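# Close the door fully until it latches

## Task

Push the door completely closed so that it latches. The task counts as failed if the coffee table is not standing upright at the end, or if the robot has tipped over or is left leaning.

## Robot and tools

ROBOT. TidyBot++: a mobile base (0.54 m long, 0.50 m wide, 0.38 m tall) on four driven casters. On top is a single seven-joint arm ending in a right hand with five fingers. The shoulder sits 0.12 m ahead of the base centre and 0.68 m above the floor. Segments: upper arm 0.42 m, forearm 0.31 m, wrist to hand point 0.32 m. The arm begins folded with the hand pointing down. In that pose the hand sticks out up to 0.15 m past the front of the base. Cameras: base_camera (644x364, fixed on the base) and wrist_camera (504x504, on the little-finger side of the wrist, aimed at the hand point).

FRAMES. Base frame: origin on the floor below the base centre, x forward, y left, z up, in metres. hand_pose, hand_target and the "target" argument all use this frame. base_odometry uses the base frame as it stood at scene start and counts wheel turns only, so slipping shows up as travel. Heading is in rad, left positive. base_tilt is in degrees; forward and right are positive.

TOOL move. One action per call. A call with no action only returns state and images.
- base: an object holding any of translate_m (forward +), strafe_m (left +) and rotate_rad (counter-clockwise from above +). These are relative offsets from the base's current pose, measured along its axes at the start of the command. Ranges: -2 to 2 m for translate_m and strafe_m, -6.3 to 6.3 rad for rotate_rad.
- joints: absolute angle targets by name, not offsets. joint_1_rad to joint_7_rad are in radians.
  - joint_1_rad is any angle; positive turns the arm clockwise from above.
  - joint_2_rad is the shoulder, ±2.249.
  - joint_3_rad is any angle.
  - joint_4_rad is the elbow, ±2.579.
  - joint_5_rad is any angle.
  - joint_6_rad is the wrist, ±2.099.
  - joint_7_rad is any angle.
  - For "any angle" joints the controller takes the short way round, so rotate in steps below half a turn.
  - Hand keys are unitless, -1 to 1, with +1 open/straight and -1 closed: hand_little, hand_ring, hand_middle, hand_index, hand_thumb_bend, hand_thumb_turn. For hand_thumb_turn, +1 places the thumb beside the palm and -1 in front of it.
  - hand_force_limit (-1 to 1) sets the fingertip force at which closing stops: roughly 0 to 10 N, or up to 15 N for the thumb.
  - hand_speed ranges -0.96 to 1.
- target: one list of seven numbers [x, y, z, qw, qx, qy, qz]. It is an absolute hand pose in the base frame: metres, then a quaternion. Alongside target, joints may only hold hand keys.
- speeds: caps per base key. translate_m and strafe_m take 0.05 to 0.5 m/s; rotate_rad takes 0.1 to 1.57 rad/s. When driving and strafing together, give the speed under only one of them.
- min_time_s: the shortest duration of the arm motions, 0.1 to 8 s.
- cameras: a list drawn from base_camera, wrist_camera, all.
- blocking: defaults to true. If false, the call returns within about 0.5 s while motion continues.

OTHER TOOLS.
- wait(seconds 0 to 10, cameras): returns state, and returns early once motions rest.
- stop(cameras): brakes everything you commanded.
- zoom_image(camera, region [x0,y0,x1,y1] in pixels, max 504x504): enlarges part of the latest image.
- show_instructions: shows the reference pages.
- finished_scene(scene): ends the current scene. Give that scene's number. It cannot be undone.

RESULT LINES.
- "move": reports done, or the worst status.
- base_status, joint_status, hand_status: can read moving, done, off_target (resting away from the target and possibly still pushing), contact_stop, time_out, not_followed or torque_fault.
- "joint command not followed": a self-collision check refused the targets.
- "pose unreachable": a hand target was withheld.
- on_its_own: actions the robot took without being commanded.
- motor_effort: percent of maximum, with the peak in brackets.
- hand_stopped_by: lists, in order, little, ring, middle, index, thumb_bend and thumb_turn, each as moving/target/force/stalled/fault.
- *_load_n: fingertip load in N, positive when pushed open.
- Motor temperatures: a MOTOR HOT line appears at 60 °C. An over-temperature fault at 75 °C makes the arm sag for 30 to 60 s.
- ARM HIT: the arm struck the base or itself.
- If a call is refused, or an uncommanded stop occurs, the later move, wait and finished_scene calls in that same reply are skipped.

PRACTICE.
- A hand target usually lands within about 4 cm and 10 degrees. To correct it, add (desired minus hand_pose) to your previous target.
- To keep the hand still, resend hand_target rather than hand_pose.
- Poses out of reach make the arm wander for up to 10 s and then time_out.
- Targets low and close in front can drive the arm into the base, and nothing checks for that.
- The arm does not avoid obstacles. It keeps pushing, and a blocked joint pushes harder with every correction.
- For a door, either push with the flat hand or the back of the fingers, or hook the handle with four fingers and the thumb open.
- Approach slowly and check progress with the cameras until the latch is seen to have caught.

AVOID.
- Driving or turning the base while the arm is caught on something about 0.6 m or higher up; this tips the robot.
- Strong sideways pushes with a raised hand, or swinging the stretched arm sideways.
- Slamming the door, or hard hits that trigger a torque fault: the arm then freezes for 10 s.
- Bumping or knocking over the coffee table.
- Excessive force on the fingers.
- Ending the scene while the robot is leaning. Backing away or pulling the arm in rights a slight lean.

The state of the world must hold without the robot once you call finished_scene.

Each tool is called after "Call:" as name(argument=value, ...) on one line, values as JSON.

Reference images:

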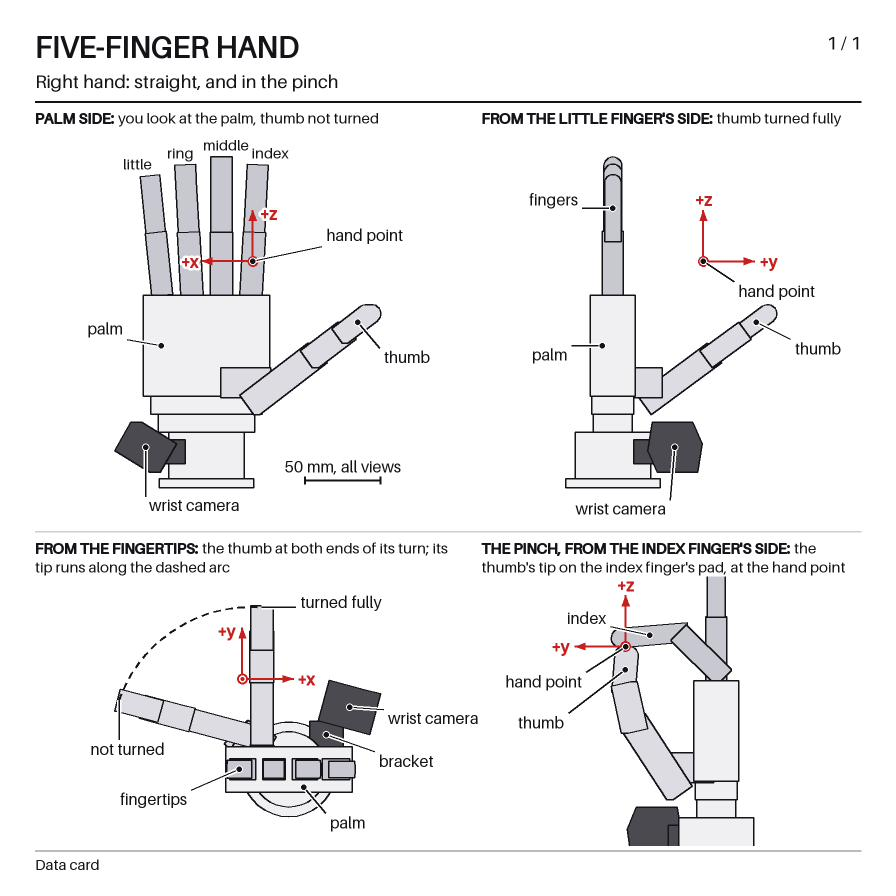

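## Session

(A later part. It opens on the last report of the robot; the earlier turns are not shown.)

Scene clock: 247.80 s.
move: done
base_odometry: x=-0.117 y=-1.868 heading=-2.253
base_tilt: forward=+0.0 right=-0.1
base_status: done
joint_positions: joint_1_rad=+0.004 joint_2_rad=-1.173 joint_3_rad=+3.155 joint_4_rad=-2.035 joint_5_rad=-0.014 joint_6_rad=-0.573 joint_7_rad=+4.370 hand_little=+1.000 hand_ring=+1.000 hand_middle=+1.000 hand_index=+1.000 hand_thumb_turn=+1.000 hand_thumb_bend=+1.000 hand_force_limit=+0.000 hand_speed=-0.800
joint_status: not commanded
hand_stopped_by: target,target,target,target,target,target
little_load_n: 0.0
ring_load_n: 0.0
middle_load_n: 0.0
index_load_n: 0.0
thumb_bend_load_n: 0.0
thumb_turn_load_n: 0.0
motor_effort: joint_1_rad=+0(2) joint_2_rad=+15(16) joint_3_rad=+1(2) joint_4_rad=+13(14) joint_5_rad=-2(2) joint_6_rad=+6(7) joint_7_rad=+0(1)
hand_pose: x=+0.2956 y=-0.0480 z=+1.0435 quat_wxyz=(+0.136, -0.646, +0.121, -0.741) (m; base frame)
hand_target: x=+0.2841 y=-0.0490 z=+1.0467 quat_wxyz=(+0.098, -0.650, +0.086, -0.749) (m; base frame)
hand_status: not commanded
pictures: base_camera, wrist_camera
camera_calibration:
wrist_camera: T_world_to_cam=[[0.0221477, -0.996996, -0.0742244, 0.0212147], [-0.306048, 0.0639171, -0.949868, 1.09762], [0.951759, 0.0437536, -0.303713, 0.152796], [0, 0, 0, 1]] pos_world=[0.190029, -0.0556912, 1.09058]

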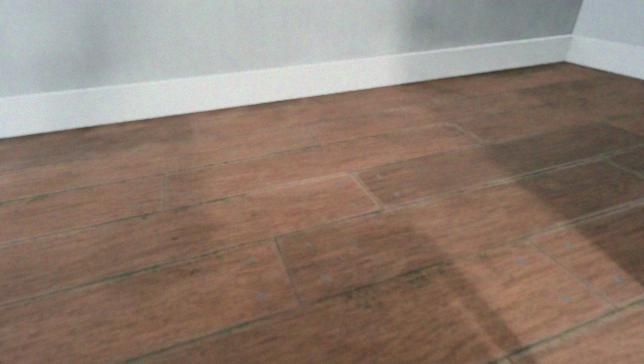

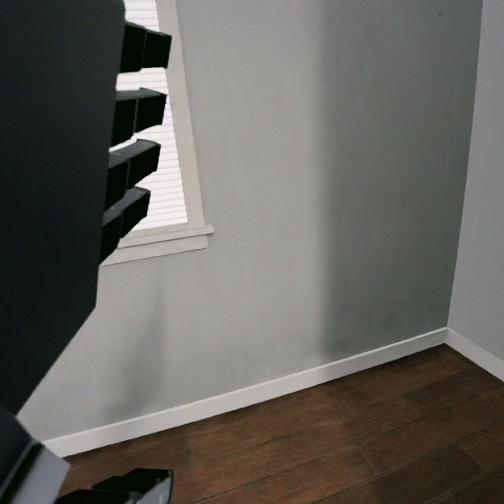

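Call:
move(base={"translate_m":0.716,"strafe_m":0.254,"rotate_rad":-2.80}, cameras=["all"])

Call:
move(joints={"joint_1_rad":1.57,"joint_2_rad":-0.332,"joint_3_rad":3.14,"joint_4_rad":-2.545,"joint_5_rad":0,"joint_6_rad":-0.83,"joint_7_rad":1.57}, cameras=["all"])

Scene clock: 267.83 s.
move: done
base_odometry: x=-0.371 y=-2.584 heading=+1.231
base_tilt: forward=+0.0 right=-0.1
base_status: done
joint_positions: joint_1_rad=+0.003 joint_2_rad=-1.174 joint_3_rad=+3.155 joint_4_rad=-2.035 joint_5_rad=-0.014 joint_6_rad=-0.573 joint_7_rad=+4.370 hand_little=+1.000 hand_ring=+1.000 hand_middle=+1.000 hand_index=+1.000 hand_thumb_turn=+1.000 hand_thumb_bend=+1.000 hand_force_limit=+0.000 hand_speed=-0.800
joint_status: not commanded
hand_stopped_by: target,target,target,target,target,target
little_load_n: 0.0
ring_load_n: 0.0
middle_load_n: 0.0
index_load_n: 0.0
thumb_bend_load_n: 0.0
thumb_turn_load_n: 0.0
motor_effort: joint_1_rad=-1(2) joint_2_rad=+14(18) joint_3_rad=+1(2) joint_4_rad=+13(14) joint_5_rad=-1(2) joint_6_rad=+7(8) joint_7_rad=+0(0)
hand_pose: x=+0.2950 y=-0.0479 z=+1.0438 quat_wxyz=(+0.136, -0.646, +0.120, -0.742) (m; base frame)
hand_target: x=+0.2841 y=-0.0490 z=+1.0467 quat_wxyz=(+0.098, -0.650, +0.086, -0.749) (m; base frame)
hand_status: not commanded
pictures: base_camera, wrist_camera
camera_calibration:
wrist_camera: T_world_to_cam=[[0.0229265, -0.996988, -0.0740903, 0.0210489], [-0.304577, 0.0636213, -0.950361, 1.09786], [0.952212, 0.0443546, -0.302201, 0.151721], [0, 0, 0, 1]] pos_world=[0.18943, -0.0555915, 1.09078]

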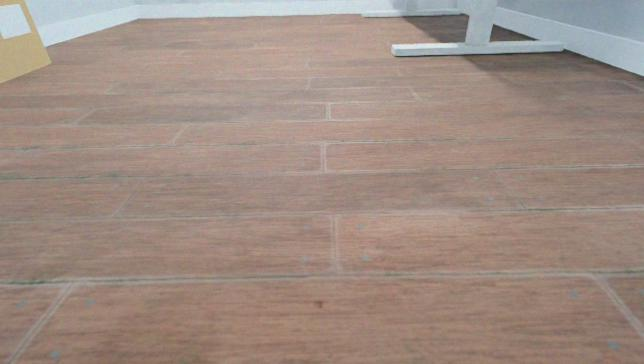

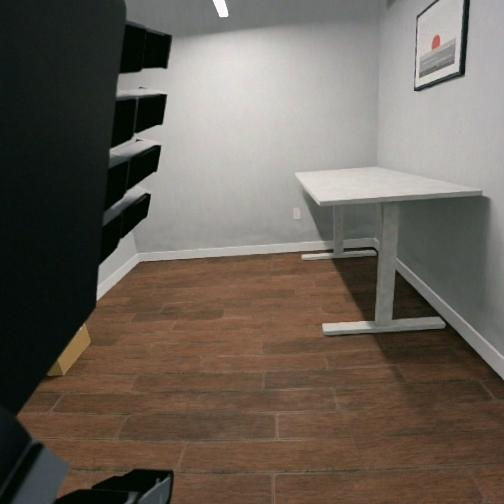

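Scene clock: 271.57 s.
move: done
base_odometry: x=-0.371 y=-2.584 heading=+1.231
base_tilt: forward=+0.0 right=-0.1
base_status: not commanded
joint_positions: joint_1_rad=+1.552 joint_2_rad=-0.355 joint_3_rad=+3.155 joint_4_rad=-2.519 joint_5_rad=-0.014 joint_6_rad=-0.787 joint_7_rad=+1.654 hand_little=+1.000 hand_ring=+1.000 hand_middle=+1.000 hand_index=+1.000 hand_thumb_turn=+1.000 hand_thumb_bend=+1.000 hand_force_limit=+0.000 hand_speed=-0.800
joint_status: all done
hand_stopped_by: target,target,target,target,target,target
little_load_n: 0.0
ring_load_n: 0.0
middle_load_n: 0.0
index_load_n: 0.0
thumb_bend_load_n: 0.0
thumb_turn_load_n: 0.0
motor_effort: joint_1_rad=+0(2) joint_2_rad=-1(16) joint_3_rad=+0(2) joint_4_rad=+11(16) joint_5_rad=-2(3) joint_6_rad=+1(8) joint_7_rad=+0(1)
hand_pose: x=+0.1875 y=-0.2008 z=+0.5903 quat_wxyz=(+0.070, +0.675, +0.732, -0.064) (m; base frame)
hand_target: x=+0.1809 y=-0.1769 z=+0.5738 quat_wxyz=(+0.035, +0.706, +0.707, -0.035) (m; base frame)
hand_status: not commanded
pictures: base_camera, wrist_camera
camera_calibration:
wrist_camera: T_world_to_cam=[[0.933378, 0.352305, -0.0684542, -0.0655974], [0.323067, -0.741705, 0.587793, -0.543481], [0.15631, -0.570749, -0.80611, 0.44699], [0, 0, 0, 1]] pos_world=[0.166939, -0.124873, 0.675287]

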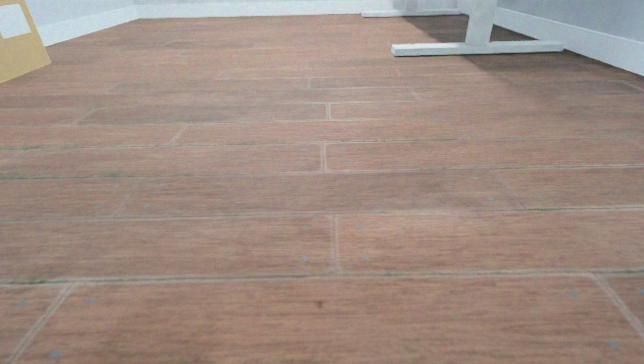

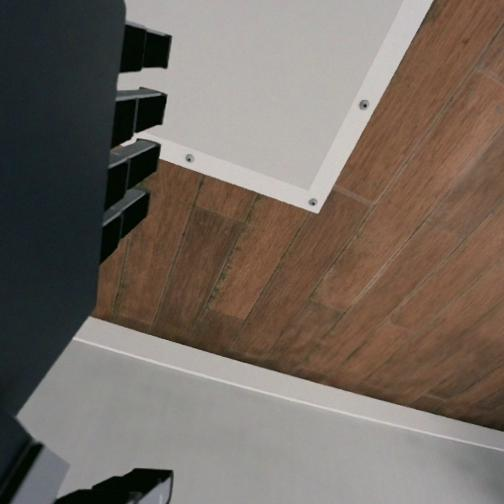

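Call:
move(base={"strafe_m":0.56})

Call:
move(base={"translate_m":0.2}, speeds={"translate_m":0.15}, cameras=["base_camera"])

Call:
move(base={"translate_m":0.6,"strafe_m":0.5}, speeds={"translate_m":0.15}, cameras=["all"])

Scene clock: 291.87 s.
Motor temperatures (°C): [32 33 33 28 38 36 41]
move: done
base_odometry: x=-0.899 y=-2.397 heading=+1.231
base_tilt: forward=+0.0 right=-0.1
base_status: done
joint_positions: joint_1_rad=+1.552 joint_2_rad=-0.349 joint_3_rad=+3.155 joint_4_rad=-2.526 joint_5_rad=-0.014 joint_6_rad=-0.793 joint_7_rad=+1.652 hand_little=+1.000 hand_ring=+1.000 hand_middle=+1.000 hand_index=+1.000 hand_thumb_turn=+1.000 hand_thumb_bend=+1.000 hand_force_limit=+0.000 hand_speed=-0.800
joint_status: not commanded
hand_stopped_by: target,target,target,target,target,target
little_load_n: 0.0
ring_load_n: 0.0
middle_load_n: 0.0
index_load_n: 0.0
thumb_bend_load_n: 0.0
thumb_turn_load_n: 0.0
motor_effort: joint_1_rad=+0(1) joint_2_rad=-1(3) joint_3_rad=+0(1) joint_4_rad=+11(12) joint_5_rad=-2(2) joint_6_rad=+0(2) joint_7_rad=+0(0)
hand_pose: x=+0.1874 y=-0.1952 z=+0.5863 quat_wxyz=(+0.064, +0.676, +0.731, -0.058) (m; base frame)
hand_target: x=+0.1809 y=-0.1769 z=+0.5738 quat_wxyz=(+0.035, +0.706, +0.707, -0.035) (m; base frame)
hand_status: not commanded
pictures: none

Scene clock: 293.83 s.
move: done
base_odometry: x=-0.833 y=-2.208 heading=+1.231
base_tilt: forward=+0.0 right=-0.1
base_status: done
joint_positions: joint_1_rad=+1.553 joint_2_rad=-0.348 joint_3_rad=+3.154 joint_4_rad=-2.526 joint_5_rad=-0.014 joint_6_rad=-0.794 joint_7_rad=+1.652 hand_little=+1.000 hand_ring=+1.000 hand_middle=+1.000 hand_index=+1.000 hand_thumb_turn=+1.000 hand_thumb_bend=+1.000 hand_force_limit=+0.000 hand_speed=-0.800
joint_status: not commanded
hand_stopped_by: target,target,target,target,target,target
little_load_n: 0.0
ring_load_n: 0.0
middle_load_n: 0.5
index_load_n: 0.0
thumb_bend_load_n: 0.0
thumb_turn_load_n: 0.0
motor_effort: joint_1_rad=-1(1) joint_2_rad=+0(2) joint_3_rad=+1(2) joint_4_rad=+11(11) joint_5_rad=-2(2) joint_6_rad=+0(1) joint_7_rad=+0(1)
hand_pose: x=+0.1873 y=-0.1947 z=+0.5859 quat_wxyz=(+0.063, +0.677, +0.731, -0.057) (m; base frame)
hand_target: x=+0.1809 y=-0.1769 z=+0.5738 quat_wxyz=(+0.035, +0.706, +0.707, -0.035) (m; base frame)
hand_status: not commanded
pictures: base_camera

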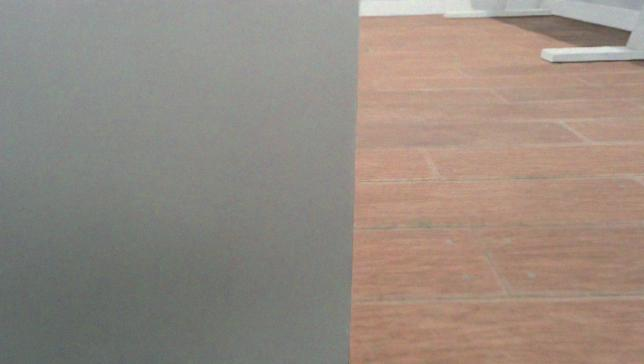

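Scene clock: 299.70 s.
move: done
base_odometry: x=-1.104 y=-1.476 heading=+1.231
base_tilt: forward=+0.0 right=-0.1
base_status: done
joint_positions: joint_1_rad=+1.554 joint_2_rad=-0.347 joint_3_rad=+3.154 joint_4_rad=-2.526 joint_5_rad=-0.014 joint_6_rad=-0.794 joint_7_rad=+1.652 hand_little=+1.000 hand_ring=+1.000 hand_middle=+1.000 hand_index=+1.000 hand_thumb_turn=+1.000 hand_thumb_bend=+1.000 hand_force_limit=+0.000 hand_speed=-0.800
joint_status: not commanded
hand_stopped_by: target,target,target,target,target,target
little_load_n: 0.0
ring_load_n: 0.0
middle_load_n: 0.0
index_load_n: 0.0
thumb_bend_load_n: 0.0
thumb_turn_load_n: 0.0
motor_effort: joint_1_rad=+0(1) joint_2_rad=-1(3) joint_3_rad=+1(1) joint_4_rad=+11(12) joint_5_rad=-2(3) joint_6_rad=+0(2) joint_7_rad=+0(1)
hand_pose: x=+0.1872 y=-0.1944 z=+0.5856 quat_wxyz=(+0.062, +0.677, +0.731, -0.057) (m; base frame)
hand_target: x=+0.1809 y=-0.1769 z=+0.5738 quat_wxyz=(+0.035, +0.706, +0.707, -0.035) (m; base frame)
hand_status: not commanded
pictures: base_camera, wrist_camera
camera_calibration:
wrist_camera: T_world_to_cam=[[0.934136, 0.351685, -0.0608802, -0.0727139], [0.321596, -0.755378, 0.570946, -0.528398], [0.154806, -0.552921, -0.818727, 0.458086], [0, 0, 0, 1]] pos_world=[0.166941, -0.120283, 0.672307]

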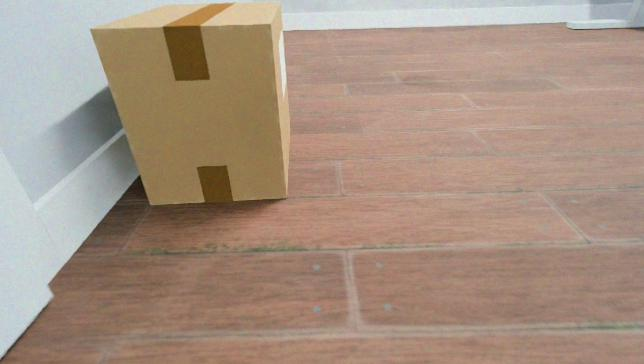

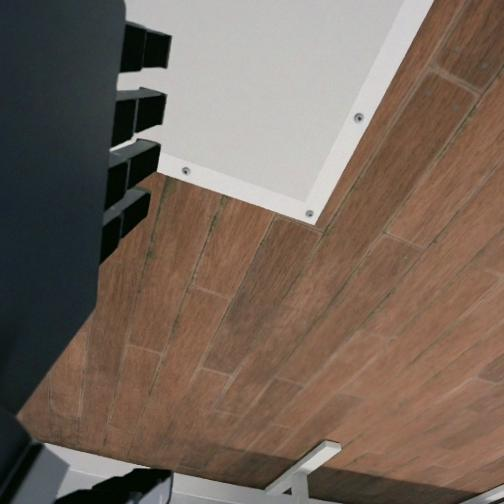

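Call:
move(base={"translate_m":0.06,"strafe_m":0.08}, speeds={"translate_m":0.08}, cameras=["base_camera"])

Call:
move(base={"strafe_m":0.04}, speeds={"strafe_m":0.05}, cameras=["base_camera"])

Scene clock: 312.40 s.
move: done
base_odometry: x=-1.159 y=-1.392 heading=+1.231
base_tilt: forward=+0.0 right=-0.1
base_status: done
joint_positions: joint_1_rad=+1.554 joint_2_rad=-0.346 joint_3_rad=+3.154 joint_4_rad=-2.526 joint_5_rad=-0.014 joint_6_rad=-0.795 joint_7_rad=+1.652 hand_little=+1.000 hand_ring=+1.000 hand_middle=+1.000 hand_index=+1.000 hand_thumb_turn=+1.000 hand_thumb_bend=+1.000 hand_force_limit=+0.000 hand_speed=-0.800
joint_status: not commanded
hand_stopped_by: target,target,target,target,target,target
little_load_n: 0.0
ring_load_n: 0.0
middle_load_n: 0.0
index_load_n: 0.0
thumb_bend_load_n: 0.0
thumb_turn_load_n: 0.0
motor_effort: joint_1_rad=+0(1) joint_2_rad=-1(3) joint_3_rad=+1(1) joint_4_rad=+10(11) joint_5_rad=-1(2) joint_6_rad=+0(2) joint_7_rad=+0(0)
hand_pose: x=+0.1872 y=-0.1941 z=+0.5853 quat_wxyz=(+0.062, +0.677, +0.731, -0.056) (m; base frame)
hand_target: x=+0.1809 y=-0.1769 z=+0.5738 quat_wxyz=(+0.035, +0.706, +0.707, -0.035) (m; base frame)
hand_status: not commanded
pictures: base_camera

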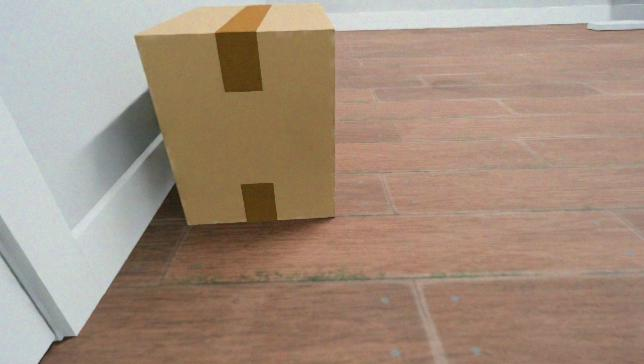

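Scene clock: 313.63 s.
move: done
base_odometry: x=-1.196 y=-1.379 heading=+1.231
base_tilt: forward=+0.0 right=-0.1
base_status: done
joint_positions: joint_1_rad=+1.554 joint_2_rad=-0.345 joint_3_rad=+3.154 joint_4_rad=-2.527 joint_5_rad=-0.014 joint_6_rad=-0.795 joint_7_rad=+1.652 hand_little=+1.000 hand_ring=+1.000 hand_middle=+1.000 hand_index=+1.000 hand_thumb_turn=+1.000 hand_thumb_bend=+1.000 hand_force_limit=+0.000 hand_speed=-0.800
joint_status: not commanded
hand_stopped_by: target,target,target,target,target,target
little_load_n: 0.0
ring_load_n: 0.0
middle_load_n: 0.0
index_load_n: 0.0
thumb_bend_load_n: 0.0
thumb_turn_load_n: 0.0
motor_effort: joint_1_rad=+0(1) joint_2_rad=-1(3) joint_3_rad=+0(1) joint_4_rad=+10(12) joint_5_rad=-2(2) joint_6_rad=+1(1) joint_7_rad=+0(0)
hand_pose: x=+0.1872 y=-0.1936 z=+0.5849 quat_wxyz=(+0.061, +0.677, +0.731, -0.055) (m; base frame)
hand_target: x=+0.1809 y=-0.1769 z=+0.5738 quat_wxyz=(+0.035, +0.706, +0.707, -0.035) (m; base frame)
hand_status: not commanded
pictures: base_camera

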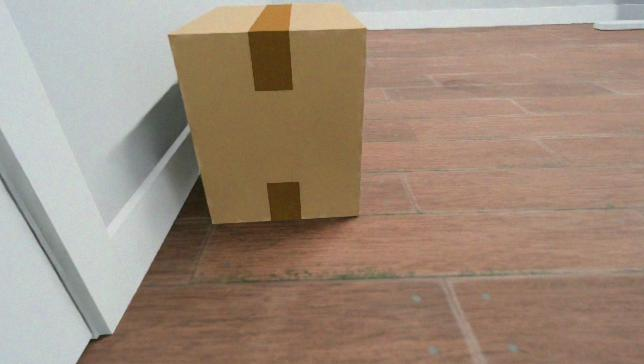

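Call:
move(base={"strafe_m":0.03}, speeds={"strafe_m":0.05}, cameras=["base_camera"])

Call:
zoom_image(camera="base_camera", region=[0, 100, 250, 364])

Scene clock: 322.27 s.
move: time_out
base_odometry: x=-1.196 y=-1.378 heading=+1.230
base_tilt: forward=+0.0 right=-0.1
base_status: strafe_m time_out (by the wheels' count: +0.000 of +0.030)
joint_positions: joint_1_rad=+1.554 joint_2_rad=-0.345 joint_3_rad=+3.154 joint_4_rad=-2.527 joint_5_rad=-0.014 joint_6_rad=-0.796 joint_7_rad=+1.652 hand_little=+1.000 hand_ring=+1.000 hand_middle=+1.000 hand_index=+1.000 hand_thumb_turn=+1.000 hand_thumb_bend=+1.000 hand_force_limit=+0.000 hand_speed=-0.800
joint_status: not commanded
hand_stopped_by: target,target,target,target,target,target
little_load_n: 0.0
ring_load_n: 0.0
middle_load_n: 0.0
index_load_n: 0.0
thumb_bend_load_n: 0.0
thumb_turn_load_n: 0.0
motor_effort: joint_1_rad=+0(1) joint_2_rad=-1(5) joint_3_rad=+1(1) joint_4_rad=+10(11) joint_5_rad=-2(2) joint_6_rad=+0(2) joint_7_rad=+0(1)
hand_pose: x=+0.1871 y=-0.1935 z=+0.5848 quat_wxyz=(+0.061, +0.677, +0.731, -0.055) (m; base frame)
hand_target: x=+0.1809 y=-0.1769 z=+0.5738 quat_wxyz=(+0.035, +0.706, +0.707, -0.035) (m; base frame)
hand_status: not commanded
pictures: base_camera

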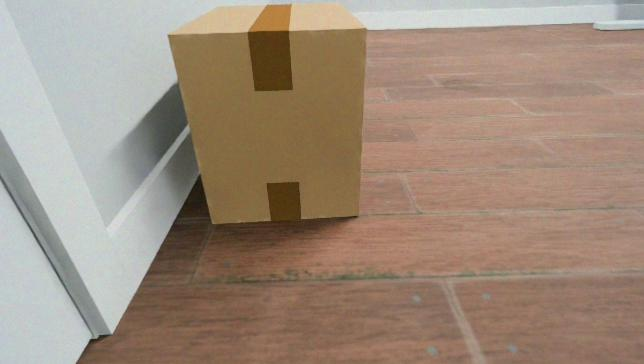

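Scaled by 1.909.

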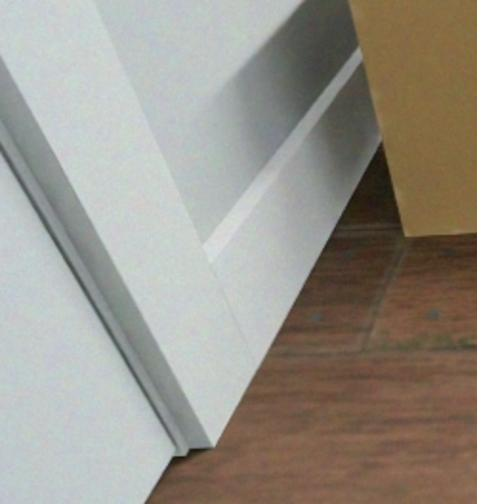

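Call:
move(base={"strafe_m":-0.6}, speeds={"strafe_m":0.2}, cameras=["base_camera"])

Call:
move(base={"rotate_rad":1.4}, joints={"joint_1_rad":0,"joint_2_rad":-1.2,"joint_3_rad":3.142,"joint_4_rad":-2.03,"joint_5_rad":0,"joint_6_rad":-0.5,"joint_7_rad":-1.832}, cameras=["all"])

Scene clock: 336.10 s.
move: done
base_odometry: x=-0.631 y=-1.579 heading=+1.230
base_tilt: forward=+0.0 right=-0.1
base_status: done
joint_positions: joint_1_rad=+1.554 joint_2_rad=-0.343 joint_3_rad=+3.154 joint_4_rad=-2.528 joint_5_rad=-0.014 joint_6_rad=-0.796 joint_7_rad=+1.652 hand_little=+1.000 hand_ring=+1.000 hand_middle=+1.000 hand_index=+1.000 hand_thumb_turn=+1.000 hand_thumb_bend=+1.000 hand_force_limit=+0.000 hand_speed=-0.800
joint_status: not commanded
hand_stopped_by: target,target,target,target,target,target
little_load_n: 0.0
ring_load_n: 0.0
middle_load_n: 0.0
index_load_n: 0.0
thumb_bend_load_n: 0.0
thumb_turn_load_n: 0.0
motor_effort: joint_1_rad=-1(1) joint_2_rad=-1(4) joint_3_rad=+1(1) joint_4_rad=+10(11) joint_5_rad=-2(2) joint_6_rad=+0(2) joint_7_rad=+0(0)
hand_pose: x=+0.1871 y=-0.1930 z=+0.5843 quat_wxyz=(+0.060, +0.677, +0.731, -0.054) (m; base frame)
hand_target: x=+0.1809 y=-0.1769 z=+0.5738 quat_wxyz=(+0.035, +0.706, +0.707, -0.035) (m; base frame)
hand_status: not commanded
pictures: base_camera

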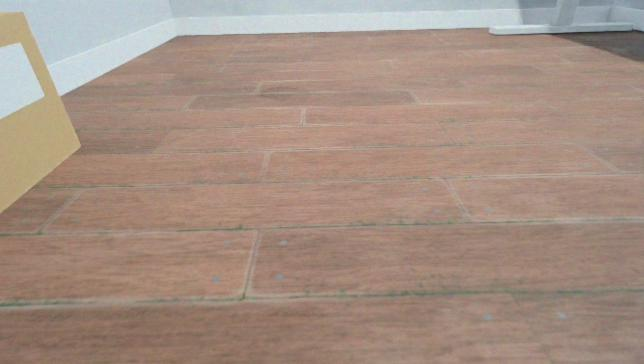

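Scene clock: 339.83 s.
move: done
base_odometry: x=-0.631 y=-1.579 heading=+2.629
base_tilt: forward=+0.0 right=-0.1
base_status: done
joint_positions: joint_1_rad=+0.016 joint_2_rad=-1.163 joint_3_rad=+3.154 joint_4_rad=-2.045 joint_5_rad=-0.014 joint_6_rad=-0.546 joint_7_rad=+4.368 hand_little=+1.000 hand_ring=+1.000 hand_middle=+1.000 hand_index=+1.000 hand_thumb_turn=+1.000 hand_thumb_bend=+1.000 hand_force_limit=+0.000 hand_speed=-0.800
joint_status: all done
hand_stopped_by: target,target,target,target,target,target
little_load_n: 0.0
ring_load_n: 0.0
middle_load_n: 0.0
index_load_n: 0.0
thumb_bend_load_n: 0.0
thumb_turn_load_n: 0.0
motor_effort: joint_1_rad=+0(2) joint_2_rad=+14(17) joint_3_rad=+1(2) joint_4_rad=+13(16) joint_5_rad=-2(3) joint_6_rad=+6(8) joint_7_rad=+0(2)
hand_pose: x=+0.3007 y=-0.0498 z=+1.0448 quat_wxyz=(+0.132, -0.643, +0.124, -0.744) (m; base frame)
hand_target: x=+0.2824 y=-0.0490 z=+1.0792 quat_wxyz=(+0.103, -0.612, +0.081, -0.780) (m; base frame)
hand_status: not commanded
pictures: base_camera, wrist_camera
camera_calibration:
wrist_camera: T_world_to_cam=[[0.0104763, -0.997132, -0.0749512, 0.0236207], [-0.298146, 0.0684311, -0.952064, 1.10077], [0.954463, 0.0323206, -0.296574, 0.139589], [0, 0, 0, 1]] pos_world=[0.19471, -0.0562854, 1.09117]

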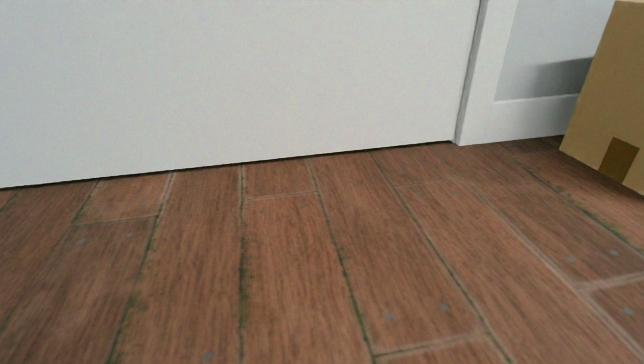

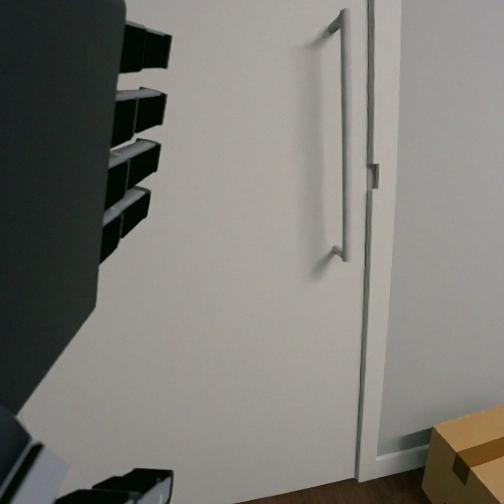

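Call:
zoom_image(camera="wrist_camera", region=[300, 0, 450, 504])

Call:
finished_scene(scene=1)

Scaled by 1.000.

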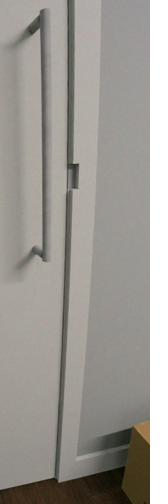

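The scene is finished: the task was done.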